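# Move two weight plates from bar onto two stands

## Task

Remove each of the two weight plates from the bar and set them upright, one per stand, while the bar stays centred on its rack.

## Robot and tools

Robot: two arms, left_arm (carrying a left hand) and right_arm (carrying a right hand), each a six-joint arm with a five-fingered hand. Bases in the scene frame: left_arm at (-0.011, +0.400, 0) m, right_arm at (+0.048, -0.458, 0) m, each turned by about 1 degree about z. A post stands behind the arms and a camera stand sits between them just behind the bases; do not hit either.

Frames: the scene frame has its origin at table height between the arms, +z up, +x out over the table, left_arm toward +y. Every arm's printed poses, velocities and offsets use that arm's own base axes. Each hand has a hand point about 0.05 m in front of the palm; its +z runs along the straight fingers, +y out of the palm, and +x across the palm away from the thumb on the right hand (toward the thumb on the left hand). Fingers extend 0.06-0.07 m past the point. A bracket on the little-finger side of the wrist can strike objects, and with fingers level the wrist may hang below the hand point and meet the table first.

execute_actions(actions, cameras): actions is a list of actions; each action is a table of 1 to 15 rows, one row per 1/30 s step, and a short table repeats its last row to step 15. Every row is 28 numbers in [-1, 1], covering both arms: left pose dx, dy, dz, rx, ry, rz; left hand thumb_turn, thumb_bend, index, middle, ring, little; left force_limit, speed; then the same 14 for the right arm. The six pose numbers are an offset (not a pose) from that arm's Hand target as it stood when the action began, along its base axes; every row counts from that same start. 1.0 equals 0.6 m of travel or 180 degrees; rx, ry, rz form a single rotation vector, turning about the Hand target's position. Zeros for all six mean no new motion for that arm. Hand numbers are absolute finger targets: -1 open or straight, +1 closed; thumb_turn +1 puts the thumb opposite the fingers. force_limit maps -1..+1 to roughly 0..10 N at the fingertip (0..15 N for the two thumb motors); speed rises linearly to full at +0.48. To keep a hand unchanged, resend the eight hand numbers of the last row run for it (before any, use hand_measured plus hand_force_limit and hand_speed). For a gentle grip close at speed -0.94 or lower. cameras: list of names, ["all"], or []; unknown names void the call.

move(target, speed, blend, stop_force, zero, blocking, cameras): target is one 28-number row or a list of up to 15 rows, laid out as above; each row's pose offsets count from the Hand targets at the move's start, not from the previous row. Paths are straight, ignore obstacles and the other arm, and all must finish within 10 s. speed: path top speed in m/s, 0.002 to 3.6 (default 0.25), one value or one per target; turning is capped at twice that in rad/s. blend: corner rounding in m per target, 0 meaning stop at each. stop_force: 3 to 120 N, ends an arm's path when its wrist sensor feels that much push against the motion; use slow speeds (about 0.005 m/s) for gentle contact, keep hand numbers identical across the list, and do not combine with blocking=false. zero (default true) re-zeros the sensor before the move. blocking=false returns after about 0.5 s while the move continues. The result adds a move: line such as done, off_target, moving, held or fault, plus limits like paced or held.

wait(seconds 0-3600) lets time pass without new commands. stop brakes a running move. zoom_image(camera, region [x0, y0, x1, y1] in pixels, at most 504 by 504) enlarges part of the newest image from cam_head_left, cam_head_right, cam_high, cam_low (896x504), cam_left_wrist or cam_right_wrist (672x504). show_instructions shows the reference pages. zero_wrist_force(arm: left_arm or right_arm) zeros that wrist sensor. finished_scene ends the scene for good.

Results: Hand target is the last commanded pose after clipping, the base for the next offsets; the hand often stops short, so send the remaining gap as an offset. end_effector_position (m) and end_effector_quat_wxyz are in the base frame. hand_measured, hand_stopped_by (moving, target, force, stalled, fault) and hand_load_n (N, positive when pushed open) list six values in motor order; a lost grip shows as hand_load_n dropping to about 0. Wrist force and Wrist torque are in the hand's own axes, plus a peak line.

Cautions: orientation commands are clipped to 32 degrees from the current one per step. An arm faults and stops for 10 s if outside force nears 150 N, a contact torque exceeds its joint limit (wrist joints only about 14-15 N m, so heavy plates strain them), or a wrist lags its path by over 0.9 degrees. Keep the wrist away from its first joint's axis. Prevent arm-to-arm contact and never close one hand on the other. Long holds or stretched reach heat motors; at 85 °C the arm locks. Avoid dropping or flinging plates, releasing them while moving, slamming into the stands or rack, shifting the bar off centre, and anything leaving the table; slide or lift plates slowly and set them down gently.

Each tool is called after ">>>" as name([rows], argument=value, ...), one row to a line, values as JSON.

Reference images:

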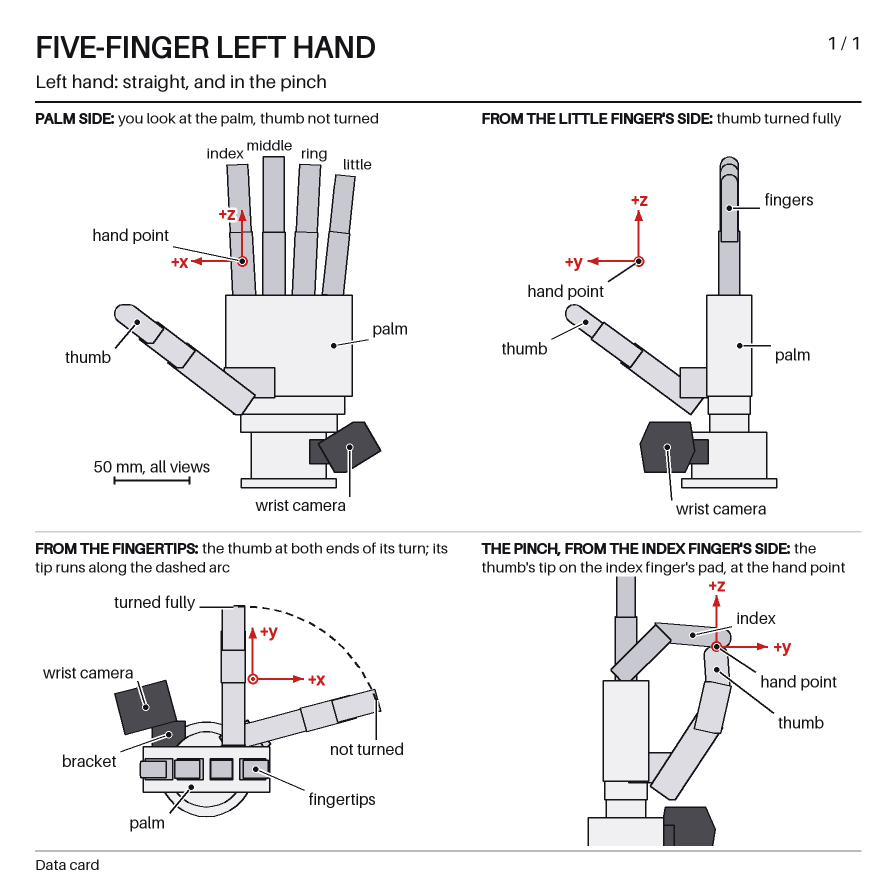

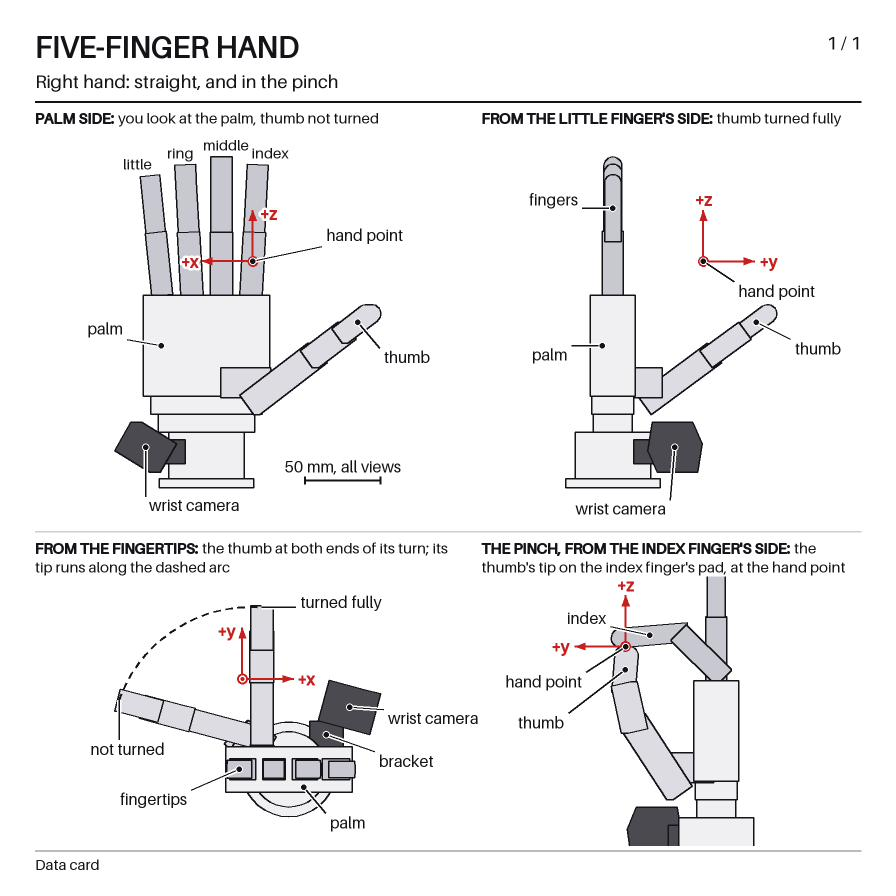

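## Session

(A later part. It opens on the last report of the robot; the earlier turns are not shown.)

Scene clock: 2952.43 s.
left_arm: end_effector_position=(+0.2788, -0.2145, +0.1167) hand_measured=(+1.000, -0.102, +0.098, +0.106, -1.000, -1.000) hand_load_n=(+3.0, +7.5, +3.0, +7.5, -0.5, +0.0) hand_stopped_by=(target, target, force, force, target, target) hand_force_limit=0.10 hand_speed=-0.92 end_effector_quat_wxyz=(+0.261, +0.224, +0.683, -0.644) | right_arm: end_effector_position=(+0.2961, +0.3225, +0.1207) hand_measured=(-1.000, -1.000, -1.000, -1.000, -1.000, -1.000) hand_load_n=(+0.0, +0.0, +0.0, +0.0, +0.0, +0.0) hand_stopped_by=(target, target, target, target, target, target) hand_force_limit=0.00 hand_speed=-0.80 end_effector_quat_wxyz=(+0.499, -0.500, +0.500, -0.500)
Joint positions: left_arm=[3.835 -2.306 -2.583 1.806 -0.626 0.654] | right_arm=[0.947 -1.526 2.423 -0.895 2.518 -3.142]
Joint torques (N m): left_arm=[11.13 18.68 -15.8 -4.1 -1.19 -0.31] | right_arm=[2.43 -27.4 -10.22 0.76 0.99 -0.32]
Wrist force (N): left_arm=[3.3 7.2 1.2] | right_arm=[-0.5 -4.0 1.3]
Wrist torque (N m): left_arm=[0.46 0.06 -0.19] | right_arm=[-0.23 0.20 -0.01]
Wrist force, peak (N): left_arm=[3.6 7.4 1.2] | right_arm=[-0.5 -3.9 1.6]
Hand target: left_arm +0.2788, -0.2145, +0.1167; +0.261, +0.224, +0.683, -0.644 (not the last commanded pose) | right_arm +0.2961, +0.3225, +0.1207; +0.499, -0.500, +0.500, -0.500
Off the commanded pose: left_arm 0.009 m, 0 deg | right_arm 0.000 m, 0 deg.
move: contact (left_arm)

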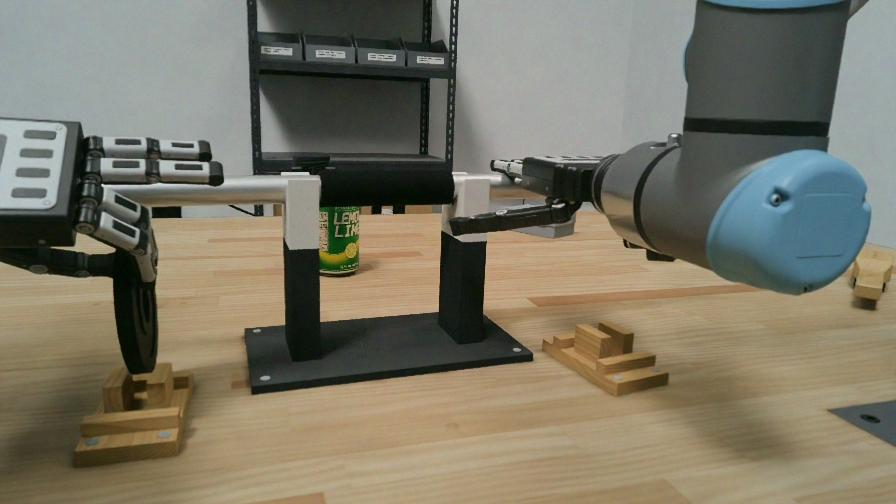

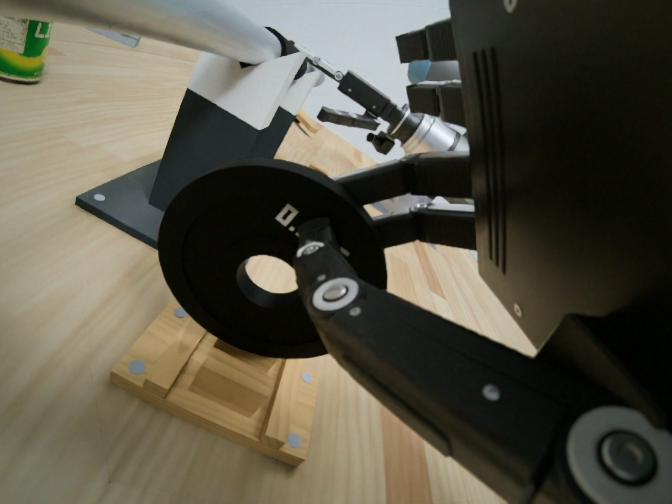

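>>> wait(seconds=0.1, cameras=["cam_high","cam_head_left","cam_head_right"])

>>> zoom_image(camera="cam_head_left", region=[180, 240, 460, 500])

>>> zoom_image(camera="cam_high", region=[480, 0, 740, 160])

Scene clock: 2964.10 s.
left_arm: end_effector_position=(+0.2788, -0.2145, +0.1167) hand_measured=(+1.000, -0.102, +0.098, +0.106, -1.000, -1.000) hand_load_n=(+2.5, +7.5, +3.0, +7.5, +0.0, +0.0) hand_stopped_by=(target, target, force, force, target, target) hand_force_limit=0.10 hand_speed=-0.92 end_effector_quat_wxyz=(+0.261, +0.224, +0.683, -0.644) | right_arm: end_effector_position=(+0.2961, +0.3225, +0.1207) hand_measured=(-1.000, -1.000, -1.000, -1.000, -1.000, -1.000) hand_load_n=(+0.0, +0.0, +0.0, +0.0, +0.0, +0.0) hand_stopped_by=(target, target, target, target, target, target) hand_force_limit=0.00 hand_speed=-0.80 end_effector_quat_wxyz=(+0.499, -0.500, +0.500, -0.500)
Joint positions: left_arm=[3.835 -2.306 -2.583 1.806 -0.626 0.654] | right_arm=[0.947 -1.526 2.423 -0.895 2.518 -3.142]
Joint torques (N m): left_arm=[11.35 16.33 -14.08 -3.94 -0.79 -0.25] | right_arm=[2.31 -27.02 -9.71 0.79 1.05 -0.31]
Wrist force (N): left_arm=[3.4 7.3 1.2] | right_arm=[-0.4 -3.4 1.2]
Wrist torque (N m): left_arm=[0.47 0.05 -0.19] | right_arm=[-0.13 0.19 0.01]
Wrist force, peak (N): left_arm=[3.5 7.7 1.2] | right_arm=[-0.5 -4.0 1.5]
Hand target: left_arm +0.2788, -0.2145, +0.1167; +0.261, +0.224, +0.683, -0.644 (not the last commanded pose) | right_arm +0.2961, +0.3225, +0.1207; +0.499, -0.500, +0.500, -0.500
Off the commanded pose: left_arm 0.009 m, 0 deg | right_arm 0.000 m, 0 deg.
wait: 0.10 s; at rest from the start
Images, in order (width x height): cam_head_left 896x504, cam_head_right 896x504, cam_high 896x504.

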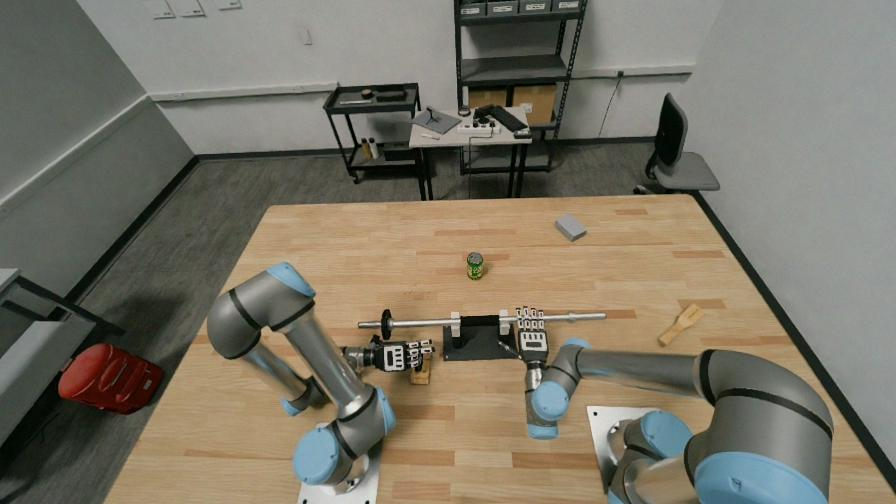

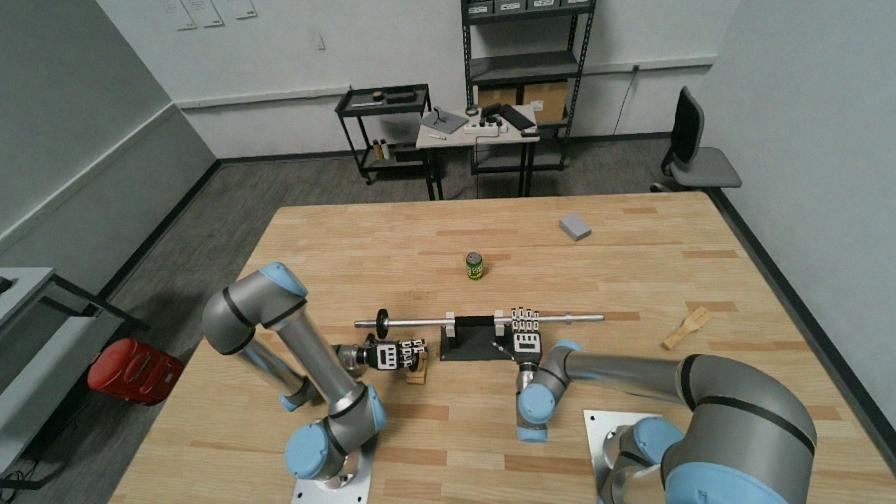

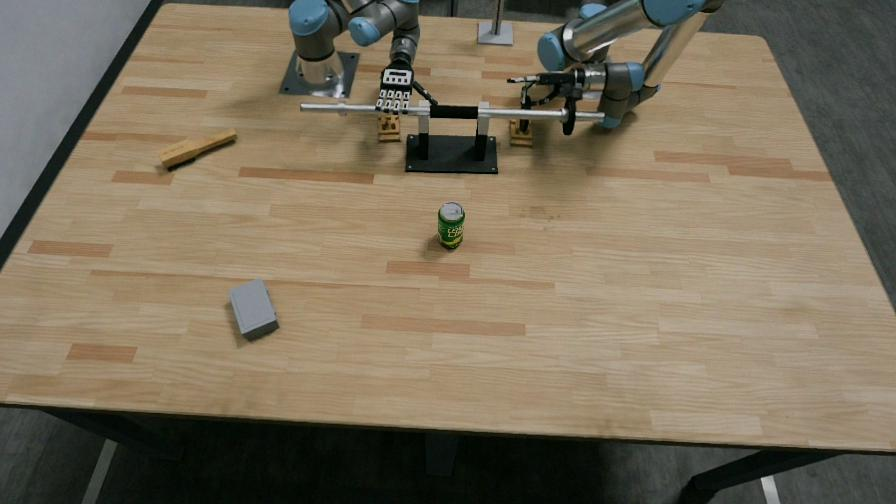

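Scaled by 1.800 from the camera's image (finer frame: 1280x720).

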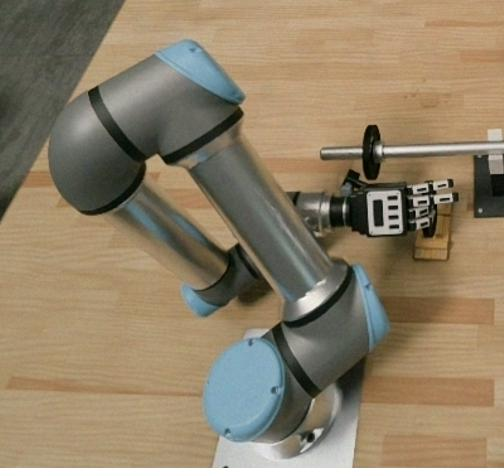

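Scaled by 1.938 from the camera's image (finer frame: 1280x720).

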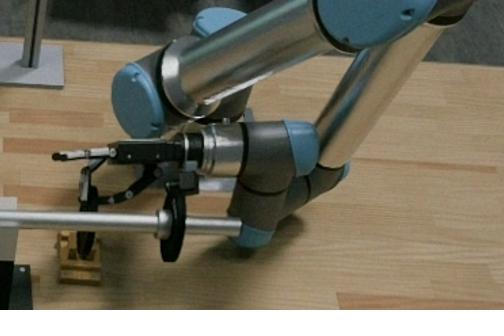

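>>> wait(seconds=0.1, cameras=["cam_low","cam_left_wrist"])

>>> zoom_image(camera="cam_low", region=[110, 350, 170, 410])

>>> zoom_image(camera="cam_left_wrist", region=[180, 310, 300, 400])

Scene clock: 3009.87 s.
left_arm: end_effector_position=(+0.2788, -0.2145, +0.1167) hand_measured=(+1.000, -0.102, +0.098, +0.106, -1.000, -1.000) hand_load_n=(+2.5, +7.5, +3.0, +7.5, -0.5, +0.0) hand_stopped_by=(target, target, force, force, target, target) hand_force_limit=0.10 hand_speed=-0.92 end_effector_quat_wxyz=(+0.261, +0.224, +0.683, -0.644) | right_arm: end_effector_position=(+0.2961, +0.3225, +0.1207) hand_measured=(-1.000, -1.000, -1.000, -1.000, -1.000, -1.000) hand_load_n=(+0.0, +0.0, +0.0, +0.0, +0.0, +0.0) hand_stopped_by=(target, target, target, target, target, target) hand_force_limit=0.00 hand_speed=-0.80 end_effector_quat_wxyz=(+0.499, -0.500, +0.500, -0.500)
Joint positions: left_arm=[3.835 -2.306 -2.583 1.806 -0.626 0.654] | right_arm=[0.947 -1.526 2.423 -0.895 2.518 -3.142]
Joint torques (N m): left_arm=[12.68 16.5 -15.83 -4.31 -0.64 -0.49] | right_arm=[2.3 -27.66 -9.99 0.77 0.93 -0.36]
Wrist force (N): left_arm=[3.6 7.4 1.1] | right_arm=[-0.6 -3.6 1.2]
Wrist torque (N m): left_arm=[0.48 0.02 -0.18] | right_arm=[-0.18 0.21 -0.01]
Wrist force, peak (N): left_arm=[3.5 7.7 1.2] | right_arm=[-0.3 -4.2 1.5]
Hand target: left_arm +0.2788, -0.2145, +0.1167; +0.261, +0.224, +0.683, -0.644 (not the last commanded pose) | right_arm +0.2961, +0.3225, +0.1207; +0.499, -0.500, +0.500, -0.500
Off the commanded pose: left_arm 0.009 m, 0 deg | right_arm 0.000 m, 0 deg.
wait: 0.10 s; at rest from the start

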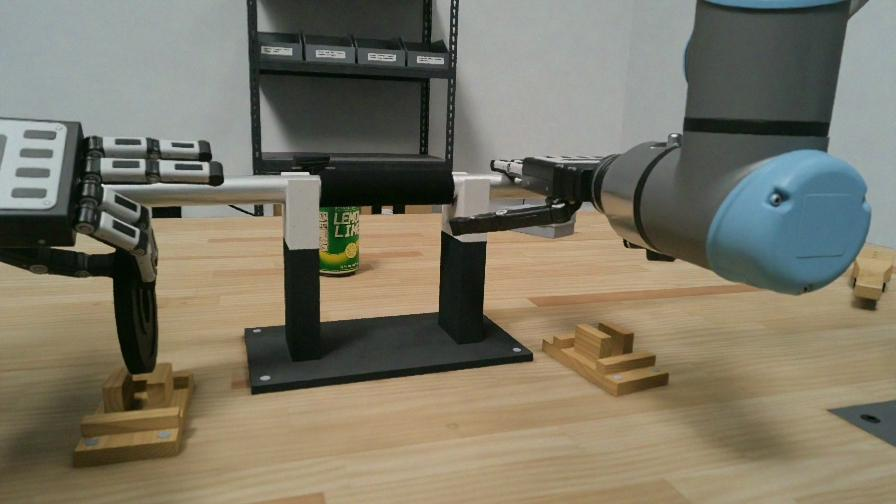

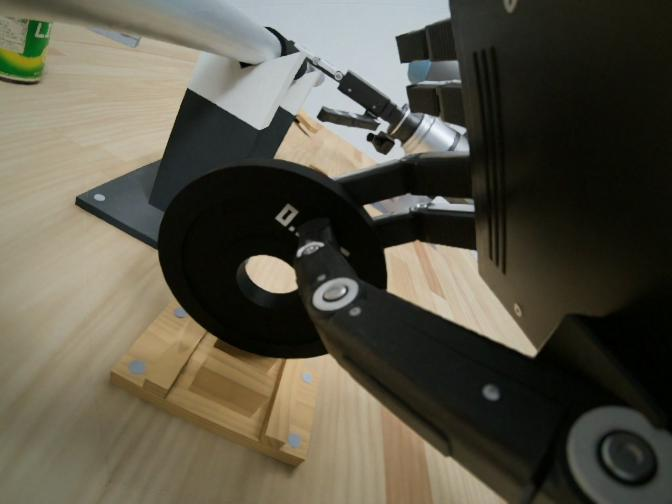

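Scaled by 8.400 from the camera's image (finer frame: 1280x720).

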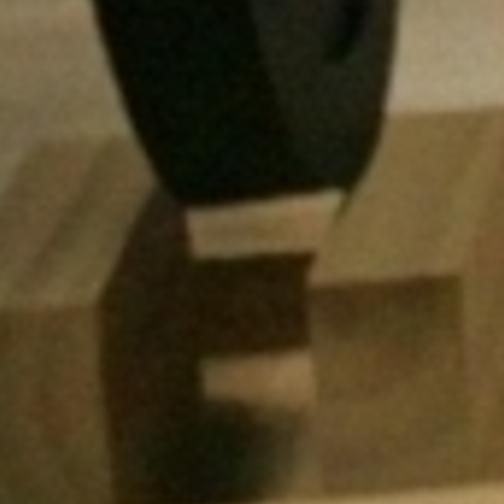

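Scaled by 4.200 from the camera's image (finer frame: 960x720).

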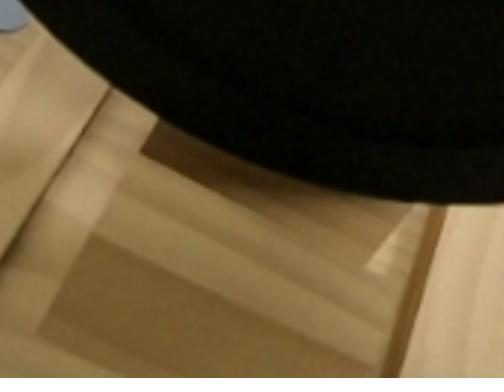

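>>> move(target=[0,0.002,0.001,0,0,0,1,-0.1,0.5,0.5,-1,-1,0.1,-0.92,0,0,0,0,0,0,-1,-1,-1,-1,-1,-1,0,-0.8], speed=0.02)

>>> move(target=[0,0,-0.025,0,0,0,1,-0.1,0.5,0.5,-1,-1,0.1,-0.92,0,0,0,0,0,0,-1,-1,-1,-1,-1,-1,0,-0.8], speed=0.008, stop_force=5, cameras=["cam_low","cam_left_wrist"])

>>> zoom_image(camera="cam_low", region=[110, 350, 170, 410])

Scene clock: 3024.60 s.
left_arm: end_effector_position=(+0.2789, -0.2132, +0.1173) hand_measured=(+1.000, -0.102, +0.098, +0.106, -1.000, -1.000) hand_load_n=(+3.0, +8.0, +3.0, +7.5, +0.0, +0.0) hand_stopped_by=(target, target, force, force, target, target) hand_force_limit=0.10 hand_speed=-0.92 end_effector_quat_wxyz=(+0.261, +0.224, +0.683, -0.644) | right_arm: end_effector_position=(+0.2961, +0.3225, +0.1207) hand_measured=(-1.000, -1.000, -1.000, -1.000, -1.000, -1.000) hand_load_n=(-0.5, +0.0, +0.0, +0.0, +0.0, +0.0) hand_stopped_by=(target, target, target, target, target, target) hand_force_limit=0.00 hand_speed=-0.80 end_effector_quat_wxyz=(+0.499, -0.500, +0.500, -0.500)
Joint positions: left_arm=[3.839 -2.303 -2.583 1.803 -0.631 0.654] | right_arm=[0.947 -1.526 2.423 -0.895 2.518 -3.142]
Joint torques (N m): left_arm=[-14.22 15.77 -14.11 -0.16 0.67 0.43] | right_arm=[2.72 -26.89 -9.78 0.79 0.95 -0.29]
Wrist force (N): left_arm=[3.4 7.2 1.2] | right_arm=[-0.5 -3.7 1.2]
Wrist torque (N m): left_arm=[0.44 0.05 -0.19] | right_arm=[-0.17 0.21 0.00]
Wrist force, peak (N): left_arm=[3.4 7.6 1.2] | right_arm=[-0.5 -3.9 1.5]
Hand target: left_arm +0.2788, -0.2133, +0.1173; +0.261, +0.224, +0.683, -0.644 | right_arm +0.2961, +0.3225, +0.1207; +0.499, -0.500, +0.500, -0.500
Off the commanded pose: left_arm 0.000 m, 0 deg | right_arm 0.000 m, 0 deg.
move: done

Scene clock: 3027.27 s.
left_arm: end_effector_position=(+0.2788, -0.2133, +0.1023) hand_measured=(+1.000, -0.102, +0.098, +0.106, -1.000, -1.000) hand_load_n=(+2.5, +7.5, +3.0, +7.5, +0.0, +0.0) hand_stopped_by=(target, target, force, force, target, target) hand_force_limit=0.10 hand_speed=-0.92 end_effector_quat_wxyz=(+0.261, +0.224, +0.683, -0.644) | right_arm: end_effector_position=(+0.2961, +0.3225, +0.1207) hand_measured=(-1.000, -1.000, -1.000, -1.000, -1.000, -1.000) hand_load_n=(-0.5, +0.0, +0.0, +0.0, +0.0, +0.0) hand_stopped_by=(target, target, target, target, target, target) hand_force_limit=0.00 hand_speed=-0.80 end_effector_quat_wxyz=(+0.499, -0.500, +0.500, -0.500)
Joint positions: left_arm=[3.839 -2.368 -2.57 1.855 -0.631 0.654] | right_arm=[0.947 -1.526 2.423 -0.895 2.518 -3.142]
Joint torques (N m): left_arm=[-11.94 34.01 -13.37 -3.78 0.47 0.78] | right_arm=[2.49 -26.91 -10.1 0.68 0.97 -0.33]
Wrist force (N): left_arm=[3.6 7.4 1.2] | right_arm=[-0.3 -3.7 1.4]
Wrist torque (N m): left_arm=[0.48 0.03 -0.16] | right_arm=[-0.19 0.16 0.01]
Wrist force, peak (N): left_arm=[3.7 7.8 1.1] | right_arm=[-0.5 -4.0 1.2]
Hand target: left_arm +0.2788, -0.2133, +0.1023; +0.261, +0.224, +0.683, -0.644 | right_arm +0.2961, +0.3225, +0.1207; +0.499, -0.500, +0.500, -0.500
Off the commanded pose: left_arm 0.000 m, 0 deg | right_arm 0.000 m, 0 deg.
move: done

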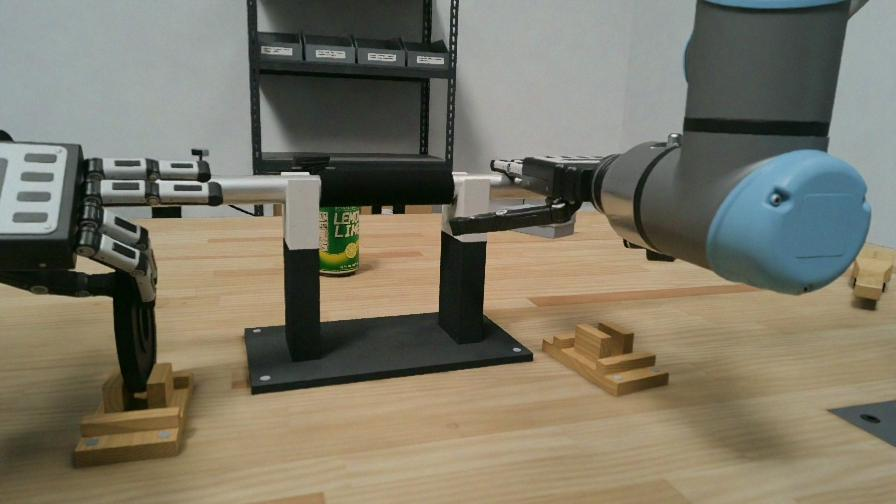

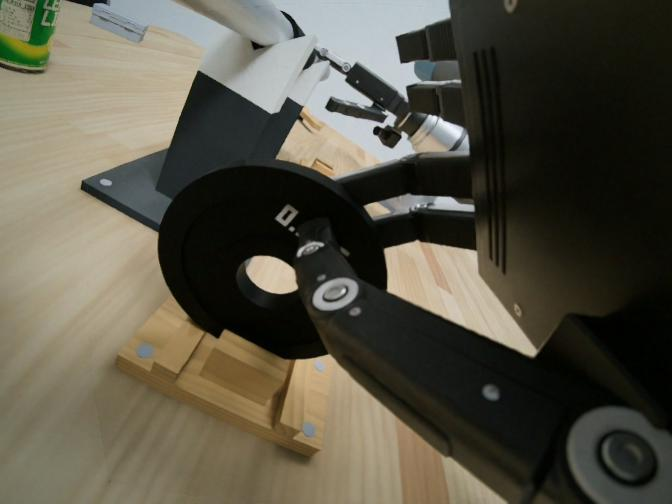

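Scaled by 8.400 from the camera's image (finer frame: 1280x720).

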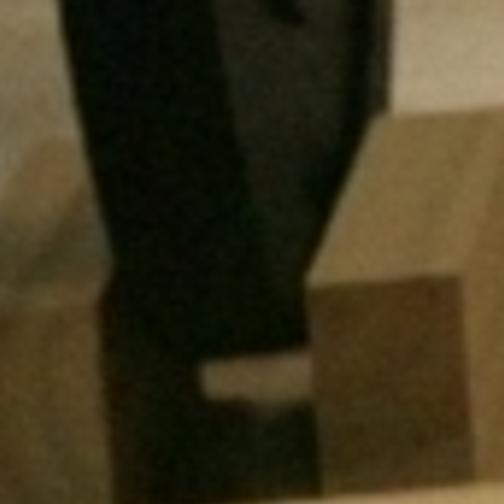

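>>> move(target=[0,0,-0.025,0,0,0,1,-0.1,0.5,0.5,-1,-1,0.1,-0.92,0,0,0,0,0,0,-1,-1,-1,-1,-1,-1,0,-0.8], speed=0.006, stop_force=3, cameras=["cam_low","cam_left_wrist","cam_high"])

>>> zoom_image(camera="cam_low", region=[60, 330, 200, 470])

Scene clock: 3035.67 s.
left_arm: end_effector_position=(+0.2788, -0.2133, +0.0989) hand_measured=(+1.000, -0.102, +0.098, +0.106, -1.000, -1.000) hand_load_n=(+2.5, +7.0, +3.5, +8.0, +0.0, +0.0) hand_stopped_by=(target, target, force, force, target, target) hand_force_limit=0.10 hand_speed=-0.92 end_effector_quat_wxyz=(+0.261, +0.224, +0.683, -0.644) | right_arm: end_effector_position=(+0.2961, +0.3225, +0.1207) hand_measured=(-1.000, -1.000, -1.000, -1.000, -1.000, -1.000) hand_load_n=(-0.5, +0.0, +0.0, +0.0, +0.0, +0.0) hand_stopped_by=(target, target, target, target, target, target) hand_force_limit=0.00 hand_speed=-0.80 end_effector_quat_wxyz=(+0.499, -0.500, +0.500, -0.500)
Joint positions: left_arm=[3.839 -2.382 -2.567 1.866 -0.631 0.654] | right_arm=[0.947 -1.526 2.423 -0.895 2.518 -3.142]
Joint torques (N m): left_arm=[-2.96 32.66 -15.48 -3.49 -0.31 0.47] | right_arm=[1.93 -27.64 -10.02 0.85 1.02 -0.37]
Wrist force (N): left_arm=[2.0 3.7 1.2] | right_arm=[-0.4 -3.5 1.2]
Wrist torque (N m): left_arm=[0.30 0.10 -0.10] | right_arm=[-0.15 0.19 0.01]
Wrist force, peak (N): left_arm=[3.8 7.8 1.3] | right_arm=[-0.4 -4.0 1.5]
Hand target: left_arm +0.2788, -0.2133, +0.0989; +0.261, +0.224, +0.683, -0.644 (not the last commanded pose) | right_arm +0.2961, +0.3225, +0.1207; +0.499, -0.500, +0.500, -0.500
Off the commanded pose: left_arm 0.012 m, 0 deg | right_arm 0.000 m, 0 deg.
move: contact (left_arm)
Images, in order (width x height): cam_high 896x504, cam_low 896x504, cam_left_wrist 672x504.

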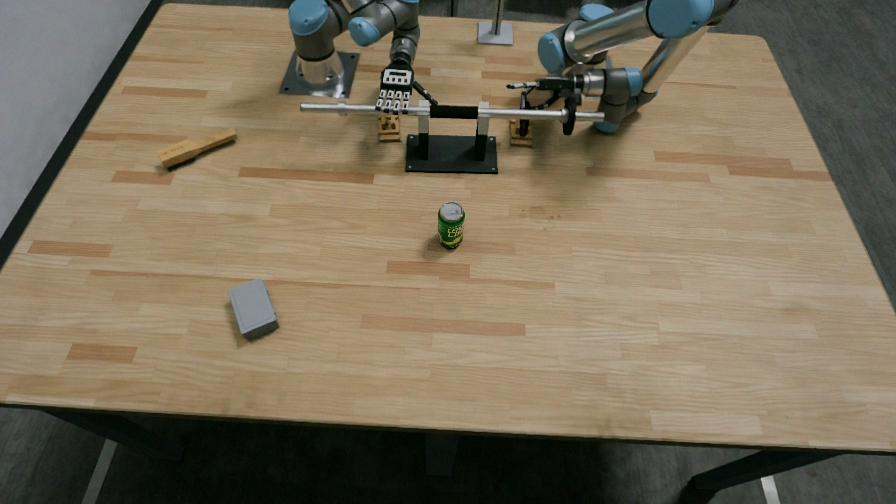

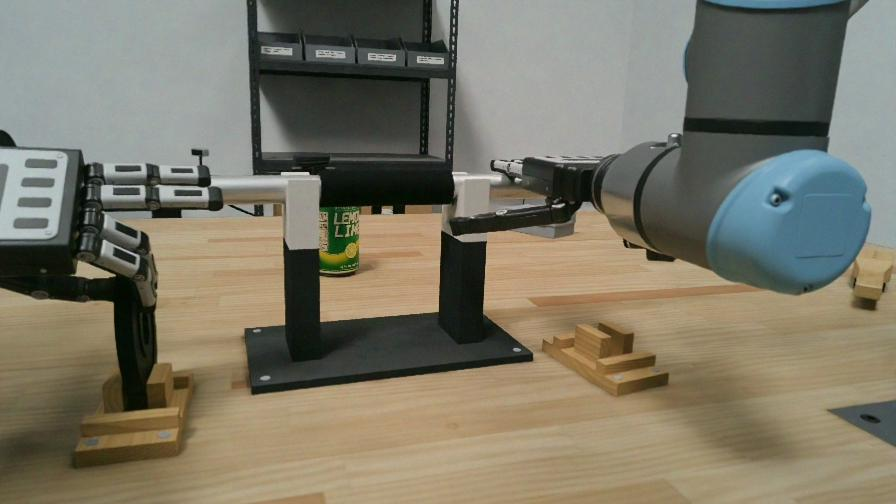

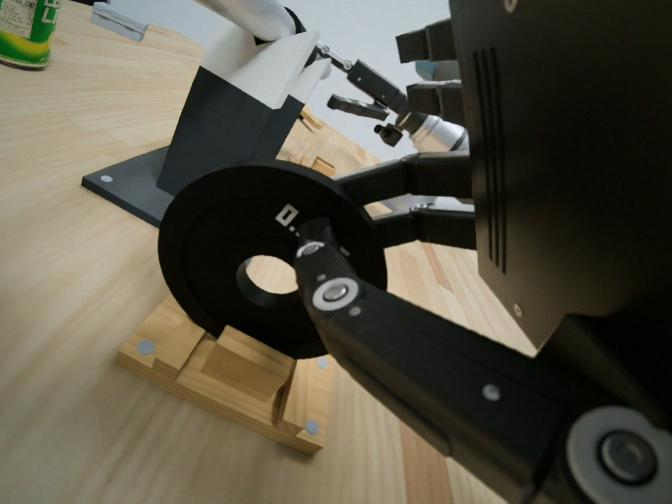

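Scaled by 3.600 from the camera's image (finer frame: 1280x720).

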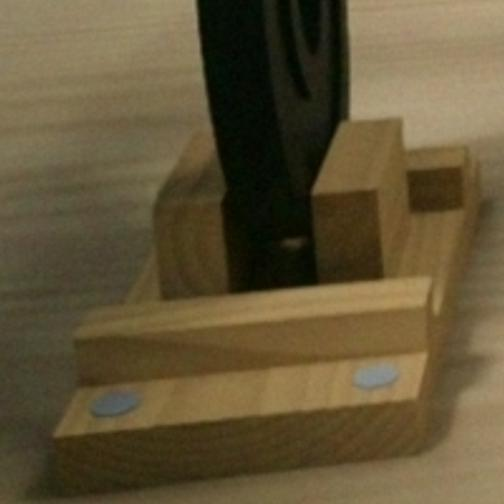

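>>> move(target=[-0.0083,0,0.0008,0,0,0,1,-0.1,0.5,0.5,-1,-1,0.1,-0.92,0,0,0,0,0,0,-1,-1,-1,-1,-1,-1,0,-0.8], speed=0.02)

>>> move(target=[0,0,-0.025,0,0,0,1,-0.1,0.5,0.5,-1,-1,0.1,-0.92,0,0,0,0,0,0,-1,-1,-1,-1,-1,-1,0,-0.8], speed=0.006, stop_force=3)

Scene clock: 3049.07 s.
left_arm: end_effector_position=(+0.2738, -0.2133, +0.0994) hand_measured=(+1.000, -0.102, +0.098, +0.106, -1.000, -1.000) hand_load_n=(+3.0, +8.0, +3.5, +7.5, +0.0, +0.0) hand_stopped_by=(target, target, force, force, target, target) hand_force_limit=0.10 hand_speed=-0.92 end_effector_quat_wxyz=(+0.261, +0.224, +0.683, -0.644) end_effector_velocity=(+0.002, +0.000, +0.000) end_effector_angular_velocity=(-0.001, +0.001, +0.001) | right_arm: end_effector_position=(+0.2961, +0.3225, +0.1207) hand_measured=(-1.000, -1.000, -1.000, -1.000, -1.000, -1.000) hand_load_n=(+0.0, +0.0, +0.0, +0.0, +0.0, +0.0) hand_stopped_by=(target, target, target, target, target, target) hand_force_limit=0.00 hand_speed=-0.80 end_effector_quat_wxyz=(+0.499, -0.500, +0.500, -0.500)
Joint positions: left_arm=[3.855 -2.387 -2.582 1.885 -0.646 0.656] | right_arm=[0.947 -1.526 2.423 -0.895 2.518 -3.142]
Joint velocities: left_arm=[-0.004 0 0.005 -0.005 0.004 0] | right_arm=[within noise]
Joint torques (N m): left_arm=[-13.34 30.07 1.49 -4.17 0.79 0.26] | right_arm=[2.15 -27.99 -9.7 0.71 0.89 -0.23]
Wrist force (N): left_arm=[3.5 7.3 1.4] | right_arm=[-0.4 -3.5 1.4]
Wrist torque (N m): left_arm=[0.48 0.05 -0.16] | right_arm=[-0.16 0.19 0.02]
Wrist force, peak (N): left_arm=[3.8 7.5 1.3] | right_arm=[-0.5 -4.0 1.6]
Hand target: left_arm +0.2739, -0.2133, +0.0993; +0.261, +0.224, +0.683, -0.644 | right_arm +0.2961, +0.3225, +0.1207; +0.499, -0.500, +0.500, -0.500
Off the commanded pose: left_arm 0.000 m, 0 deg | right_arm 0.000 m, 0 deg.
move: done

Scene clock: 3050.23 s.
left_arm: end_effector_position=(+0.2739, -0.2133, +0.0983) hand_measured=(+1.000, -0.102, +0.098, +0.106, -1.000, -1.000) hand_load_n=(+2.5, +7.0, +3.5, +8.0, +0.0, +0.0) hand_stopped_by=(target, target, force, force, target, target) hand_force_limit=0.10 hand_speed=-0.92 end_effector_quat_wxyz=(+0.261, +0.224, +0.683, -0.644) | right_arm: end_effector_position=(+0.2961, +0.3225, +0.1207) hand_measured=(-1.000, -1.000, -1.000, -1.000, -1.000, -1.000) hand_load_n=(+0.0, +0.5, +0.0, +0.0, +0.0, +0.0) hand_stopped_by=(target, target, target, target, target, target) hand_force_limit=0.00 hand_speed=-0.80 end_effector_quat_wxyz=(+0.499, -0.500, +0.500, -0.500)
Joint positions: left_arm=[3.854 -2.391 -2.581 1.888 -0.646 0.656] | right_arm=[0.947 -1.526 2.423 -0.895 2.518 -3.142]
Joint torques (N m): left_arm=[3.16 32.74 -15.56 -3.61 0.08 1.02] | right_arm=[2.46 -27.06 -9.62 0.67 1.05 -0.29]
Wrist force (N): left_arm=[2.4 4.2 1.3] | right_arm=[-0.3 -3.4 1.4]
Wrist torque (N m): left_arm=[0.34 0.06 -0.10] | right_arm=[-0.16 0.16 0.02]
Wrist force, peak (N): left_arm=[3.7 7.4 1.4] | right_arm=[-0.5 -3.9 1.3]
Hand target: left_arm +0.2739, -0.2133, +0.0983; +0.261, +0.224, +0.683, -0.644 (not the last commanded pose) | right_arm +0.2961, +0.3225, +0.1207; +0.499, -0.500, +0.500, -0.500
Off the commanded pose: left_arm 0.014 m, 0 deg | right_arm 0.000 m, 0 deg.
move: contact (left_arm)

>>> move(target=[-0.005,0,0.0015,0,0,0,1,-0.1,0.5,0.5,-1,-1,0.1,-0.92,0,0,0,0,0,0,-1,-1,-1,-1,-1,-1,0,-0.8], speed=0.02)

>>> move(target=[0,0,-0.025,0,0,0,1,-0.1,0.5,0.5,-1,-1,0.1,-0.92,0,0,0,0,0,0,-1,-1,-1,-1,-1,-1,0,-0.8], speed=0.006, stop_force=3, cameras=["cam_low","cam_left_wrist","cam_high","cam_head_left"])

>>> zoom_image(camera="cam_low", region=[90, 340, 190, 440])

>>> zoom_image(camera="cam_left_wrist", region=[100, 270, 350, 470])

>>> zoom_image(camera="cam_high", region=[495, 95, 545, 155])

Scene clock: 3066.83 s.
left_arm: end_effector_position=(+0.2709, -0.2132, +0.0992) hand_measured=(+1.000, -0.102, +0.098, +0.106, -1.000, -1.000) hand_load_n=(+3.0, +7.5, +3.0, +7.5, +0.0, +0.0) hand_stopped_by=(target, target, force, force, target, target) hand_force_limit=0.10 hand_speed=-0.92 end_effector_quat_wxyz=(+0.261, +0.224, +0.683, -0.644) | right_arm: end_effector_position=(+0.2961, +0.3225, +0.1207) hand_measured=(-1.000, -1.000, -1.000, -1.000, -1.000, -1.000) hand_load_n=(-0.5, +0.0, +0.0, +0.0, +0.0, +0.0) hand_stopped_by=(target, target, target, target, target, target) hand_force_limit=0.00 hand_speed=-0.80 end_effector_quat_wxyz=(+0.499, -0.500, +0.500, -0.500)
Joint positions: left_arm=[3.864 -2.392 -2.59 1.897 -0.656 0.657] | right_arm=[0.947 -1.526 2.423 -0.895 2.518 -3.142]
Joint torques (N m): left_arm=[-15.64 16.23 1.67 -4 0.75 -0.01] | right_arm=[1.46 -26.83 -9.88 0.73 1.04 -0.3]
Wrist force (N): left_arm=[3.8 7.1 1.4] | right_arm=[-0.4 -3.3 1.4]
Wrist torque (N m): left_arm=[0.44 0.01 -0.13] | right_arm=[-0.15 0.18 0.02]
Wrist force, peak (N): left_arm=[3.3 7.9 1.2] | right_arm=[-0.5 -4.0 1.5]
Hand target: left_arm +0.2709, -0.2133, +0.0992; +0.261, +0.224, +0.683, -0.644 | right_arm +0.2961, +0.3225, +0.1207; +0.499, -0.500, +0.500, -0.500
Off the commanded pose: left_arm 0.000 m, 0 deg | right_arm 0.000 m, 0 deg.
move: done

Scene clock: 3068.13 s.
left_arm: end_effector_position=(+0.2709, -0.2133, +0.0973) hand_measured=(+1.000, -0.102, +0.098, +0.106, -1.000, -1.000) hand_load_n=(+2.5, +7.0, +3.5, +8.0, +0.0, +0.0) hand_stopped_by=(target, target, force, force, target, target) hand_force_limit=0.10 hand_speed=-0.92 end_effector_quat_wxyz=(+0.261, +0.224, +0.683, -0.644) | right_arm: end_effector_position=(+0.2961, +0.3225, +0.1207) hand_measured=(-1.000, -1.000, -1.000, -1.000, -1.000, -1.000) hand_load_n=(+0.0, +0.0, +0.0, +0.0, +0.0, +0.0) hand_stopped_by=(target, target, target, target, target, target) hand_force_limit=0.00 hand_speed=-0.80 end_effector_quat_wxyz=(+0.499, -0.500, +0.500, -0.500)
Joint positions: left_arm=[3.864 -2.4 -2.588 1.903 -0.656 0.657] | right_arm=[0.947 -1.526 2.423 -0.895 2.518 -3.142]
Joint torques (N m): left_arm=[-9.79 32.02 -16.35 -3.61 0.38 -0.56] | right_arm=[2.31 -27.29 -9.45 0.73 1 -0.21]
Wrist force (N): left_arm=[2.0 3.6 1.4] | right_arm=[-0.5 -3.7 1.4]
Wrist torque (N m): left_arm=[0.32 0.11 -0.12] | right_arm=[-0.18 0.19 0.00]
Wrist force, peak (N): left_arm=[3.7 7.3 1.5] | right_arm=[-0.5 -4.0 1.7]
Hand target: left_arm +0.2709, -0.2133, +0.0973; +0.261, +0.224, +0.683, -0.644 (not the last commanded pose) | right_arm +0.2961, +0.3225, +0.1207; +0.499, -0.500, +0.500, -0.500
Off the commanded pose: left_arm 0.013 m, 0 deg | right_arm 0.000 m, 0 deg.
move: contact (left_arm)
Images, in order (width x height): cam_head_left 896x504, cam_high 896x504, cam_low 896x504, cam_left_wrist 672x504.

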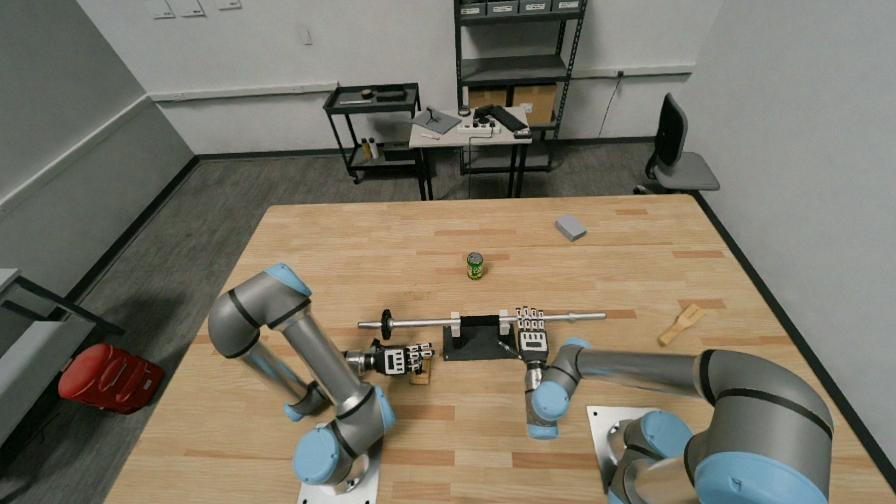

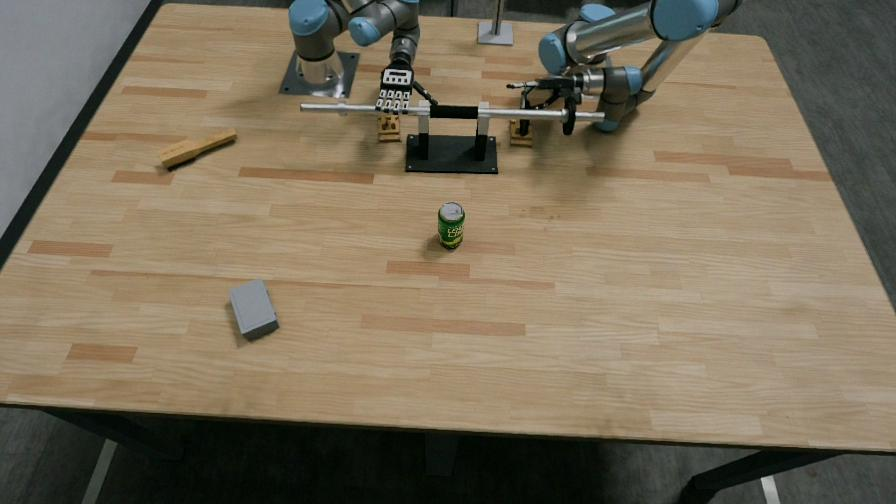

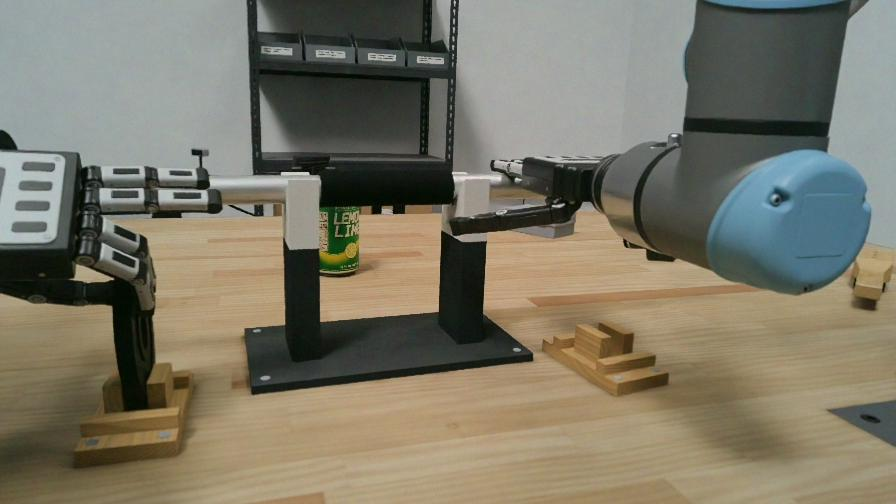

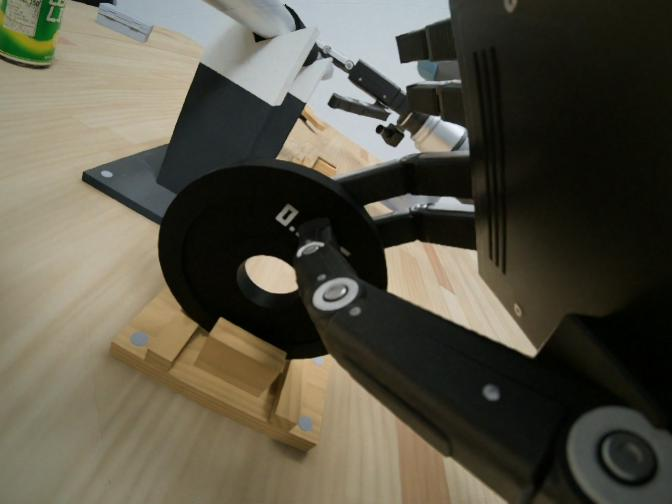

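Scaled by 5.040 from the camera's image (finer frame: 1280x720).

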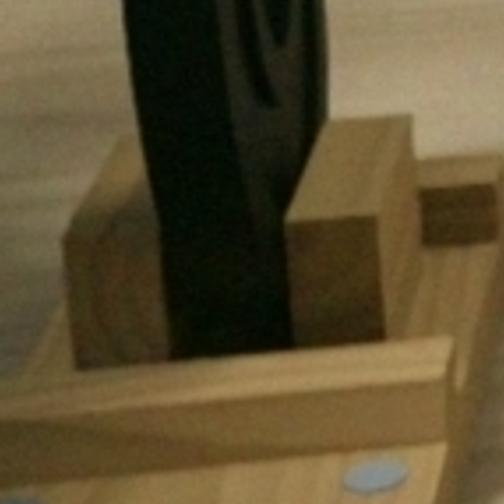

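Scaled by 2.016 from the camera's image (finer frame: 960x720).

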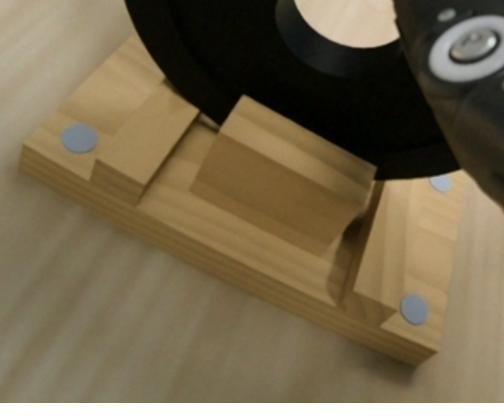

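Scaled by 8.400 from the camera's image (finer frame: 1280x720).

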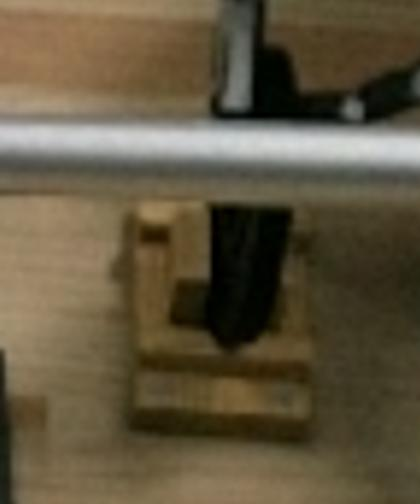

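>>> move(target=[-0.005,0,0.0015,0,0,0,1,-0.1,0.5,0.5,-1,-1,0.1,-0.92,0,0,0,0,0,0,-1,-1,-1,-1,-1,-1,0,-0.8], speed=0.02)

>>> move(target=[0,0,-0.025,0,0,0,1,-0.1,0.5,0.5,-1,-1,0.1,-0.92,0,0,0,0,0,0,-1,-1,-1,-1,-1,-1,0,-0.8], speed=0.006, stop_force=3)

Scene clock: 3077.10 s.
left_arm: end_effector_position=(+0.2679, -0.2132, +0.0982) hand_measured=(+1.000, -0.102, +0.098, +0.106, -1.000, -1.000) hand_load_n=(+3.0, +8.0, +3.0, +7.5, +0.0, +0.0) hand_stopped_by=(target, target, force, force, target, target) hand_force_limit=0.10 hand_speed=-0.92 end_effector_quat_wxyz=(+0.261, +0.224, +0.683, -0.644) | right_arm: end_effector_position=(+0.2961, +0.3225, +0.1207) hand_measured=(-1.000, -1.000, -1.000, -1.000, -1.000, -1.000) hand_load_n=(+0.0, +0.0, +0.0, +0.0, -0.5, +0.0) hand_stopped_by=(target, target, target, target, target, target) hand_force_limit=0.00 hand_speed=-0.80 end_effector_quat_wxyz=(+0.499, -0.500, +0.500, -0.500)
Joint positions: left_arm=[3.875 -2.401 -2.598 1.913 -0.666 0.658] | right_arm=[0.947 -1.526 2.423 -0.895 2.518 -3.142]
Joint torques (N m): left_arm=[-15.35 17.6 1.68 -4.3 0.85 0.16] | right_arm=[2.33 -27.51 -9.6 0.81 1 -0.15]
Wrist force (N): left_arm=[3.6 7.4 1.5] | right_arm=[-0.6 -3.7 1.2]
Wrist torque (N m): left_arm=[0.51 0.02 -0.15] | right_arm=[-0.17 0.22 0.00]
Wrist force, peak (N): left_arm=[3.3 7.9 1.5] | right_arm=[-0.4 -4.1 1.5]
Hand target: left_arm +0.2679, -0.2133, +0.0982; +0.261, +0.224, +0.683, -0.644 | right_arm +0.2961, +0.3225, +0.1207; +0.499, -0.500, +0.500, -0.500
Off the commanded pose: left_arm 0.000 m, 0 deg | right_arm 0.000 m, 0 deg.
move: done

Scene clock: 3078.43 s.
left_arm: end_effector_position=(+0.2679, -0.2133, +0.0960) hand_measured=(+1.000, -0.102, +0.098, +0.106, -1.000, -1.000) hand_load_n=(+2.5, +7.5, +3.5, +8.0, -0.5, +0.0) hand_stopped_by=(target, target, force, force, target, target) hand_force_limit=0.10 hand_speed=-0.92 end_effector_quat_wxyz=(+0.261, +0.224, +0.683, -0.644) | right_arm: end_effector_position=(+0.2961, +0.3225, +0.1207) hand_measured=(-1.000, -1.000, -1.000, -1.000, -1.000, -1.000) hand_load_n=(-0.5, +0.0, +0.0, +0.0, +0.0, +0.0) hand_stopped_by=(target, target, target, target, target, target) hand_force_limit=0.00 hand_speed=-0.80 end_effector_quat_wxyz=(+0.499, -0.500, +0.500, -0.500)
Joint positions: left_arm=[3.874 -2.41 -2.595 1.92 -0.666 0.657] | right_arm=[0.947 -1.526 2.423 -0.895 2.518 -3.142]
Joint torques (N m): left_arm=[-11.91 32.13 -16.94 -3.59 0.28 -0.45] | right_arm=[1.61 -27.14 -9.56 0.76 0.93 -0.26]
Wrist force (N): left_arm=[2.5 4.1 1.4] | right_arm=[-0.3 -4.0 1.2]
Wrist torque (N m): left_arm=[0.37 0.06 -0.10] | right_arm=[-0.23 0.18 0.00]
Wrist force, peak (N): left_arm=[3.8 7.3 1.5] | right_arm=[-0.5 -4.0 1.5]
Hand target: left_arm +0.2679, -0.2133, +0.0960; +0.261, +0.224, +0.683, -0.644 (not the last commanded pose) | right_arm +0.2961, +0.3225, +0.1207; +0.499, -0.500, +0.500, -0.500
Off the commanded pose: left_arm 0.013 m, 0 deg | right_arm 0.000 m, 0 deg.
move: contact (left_arm)


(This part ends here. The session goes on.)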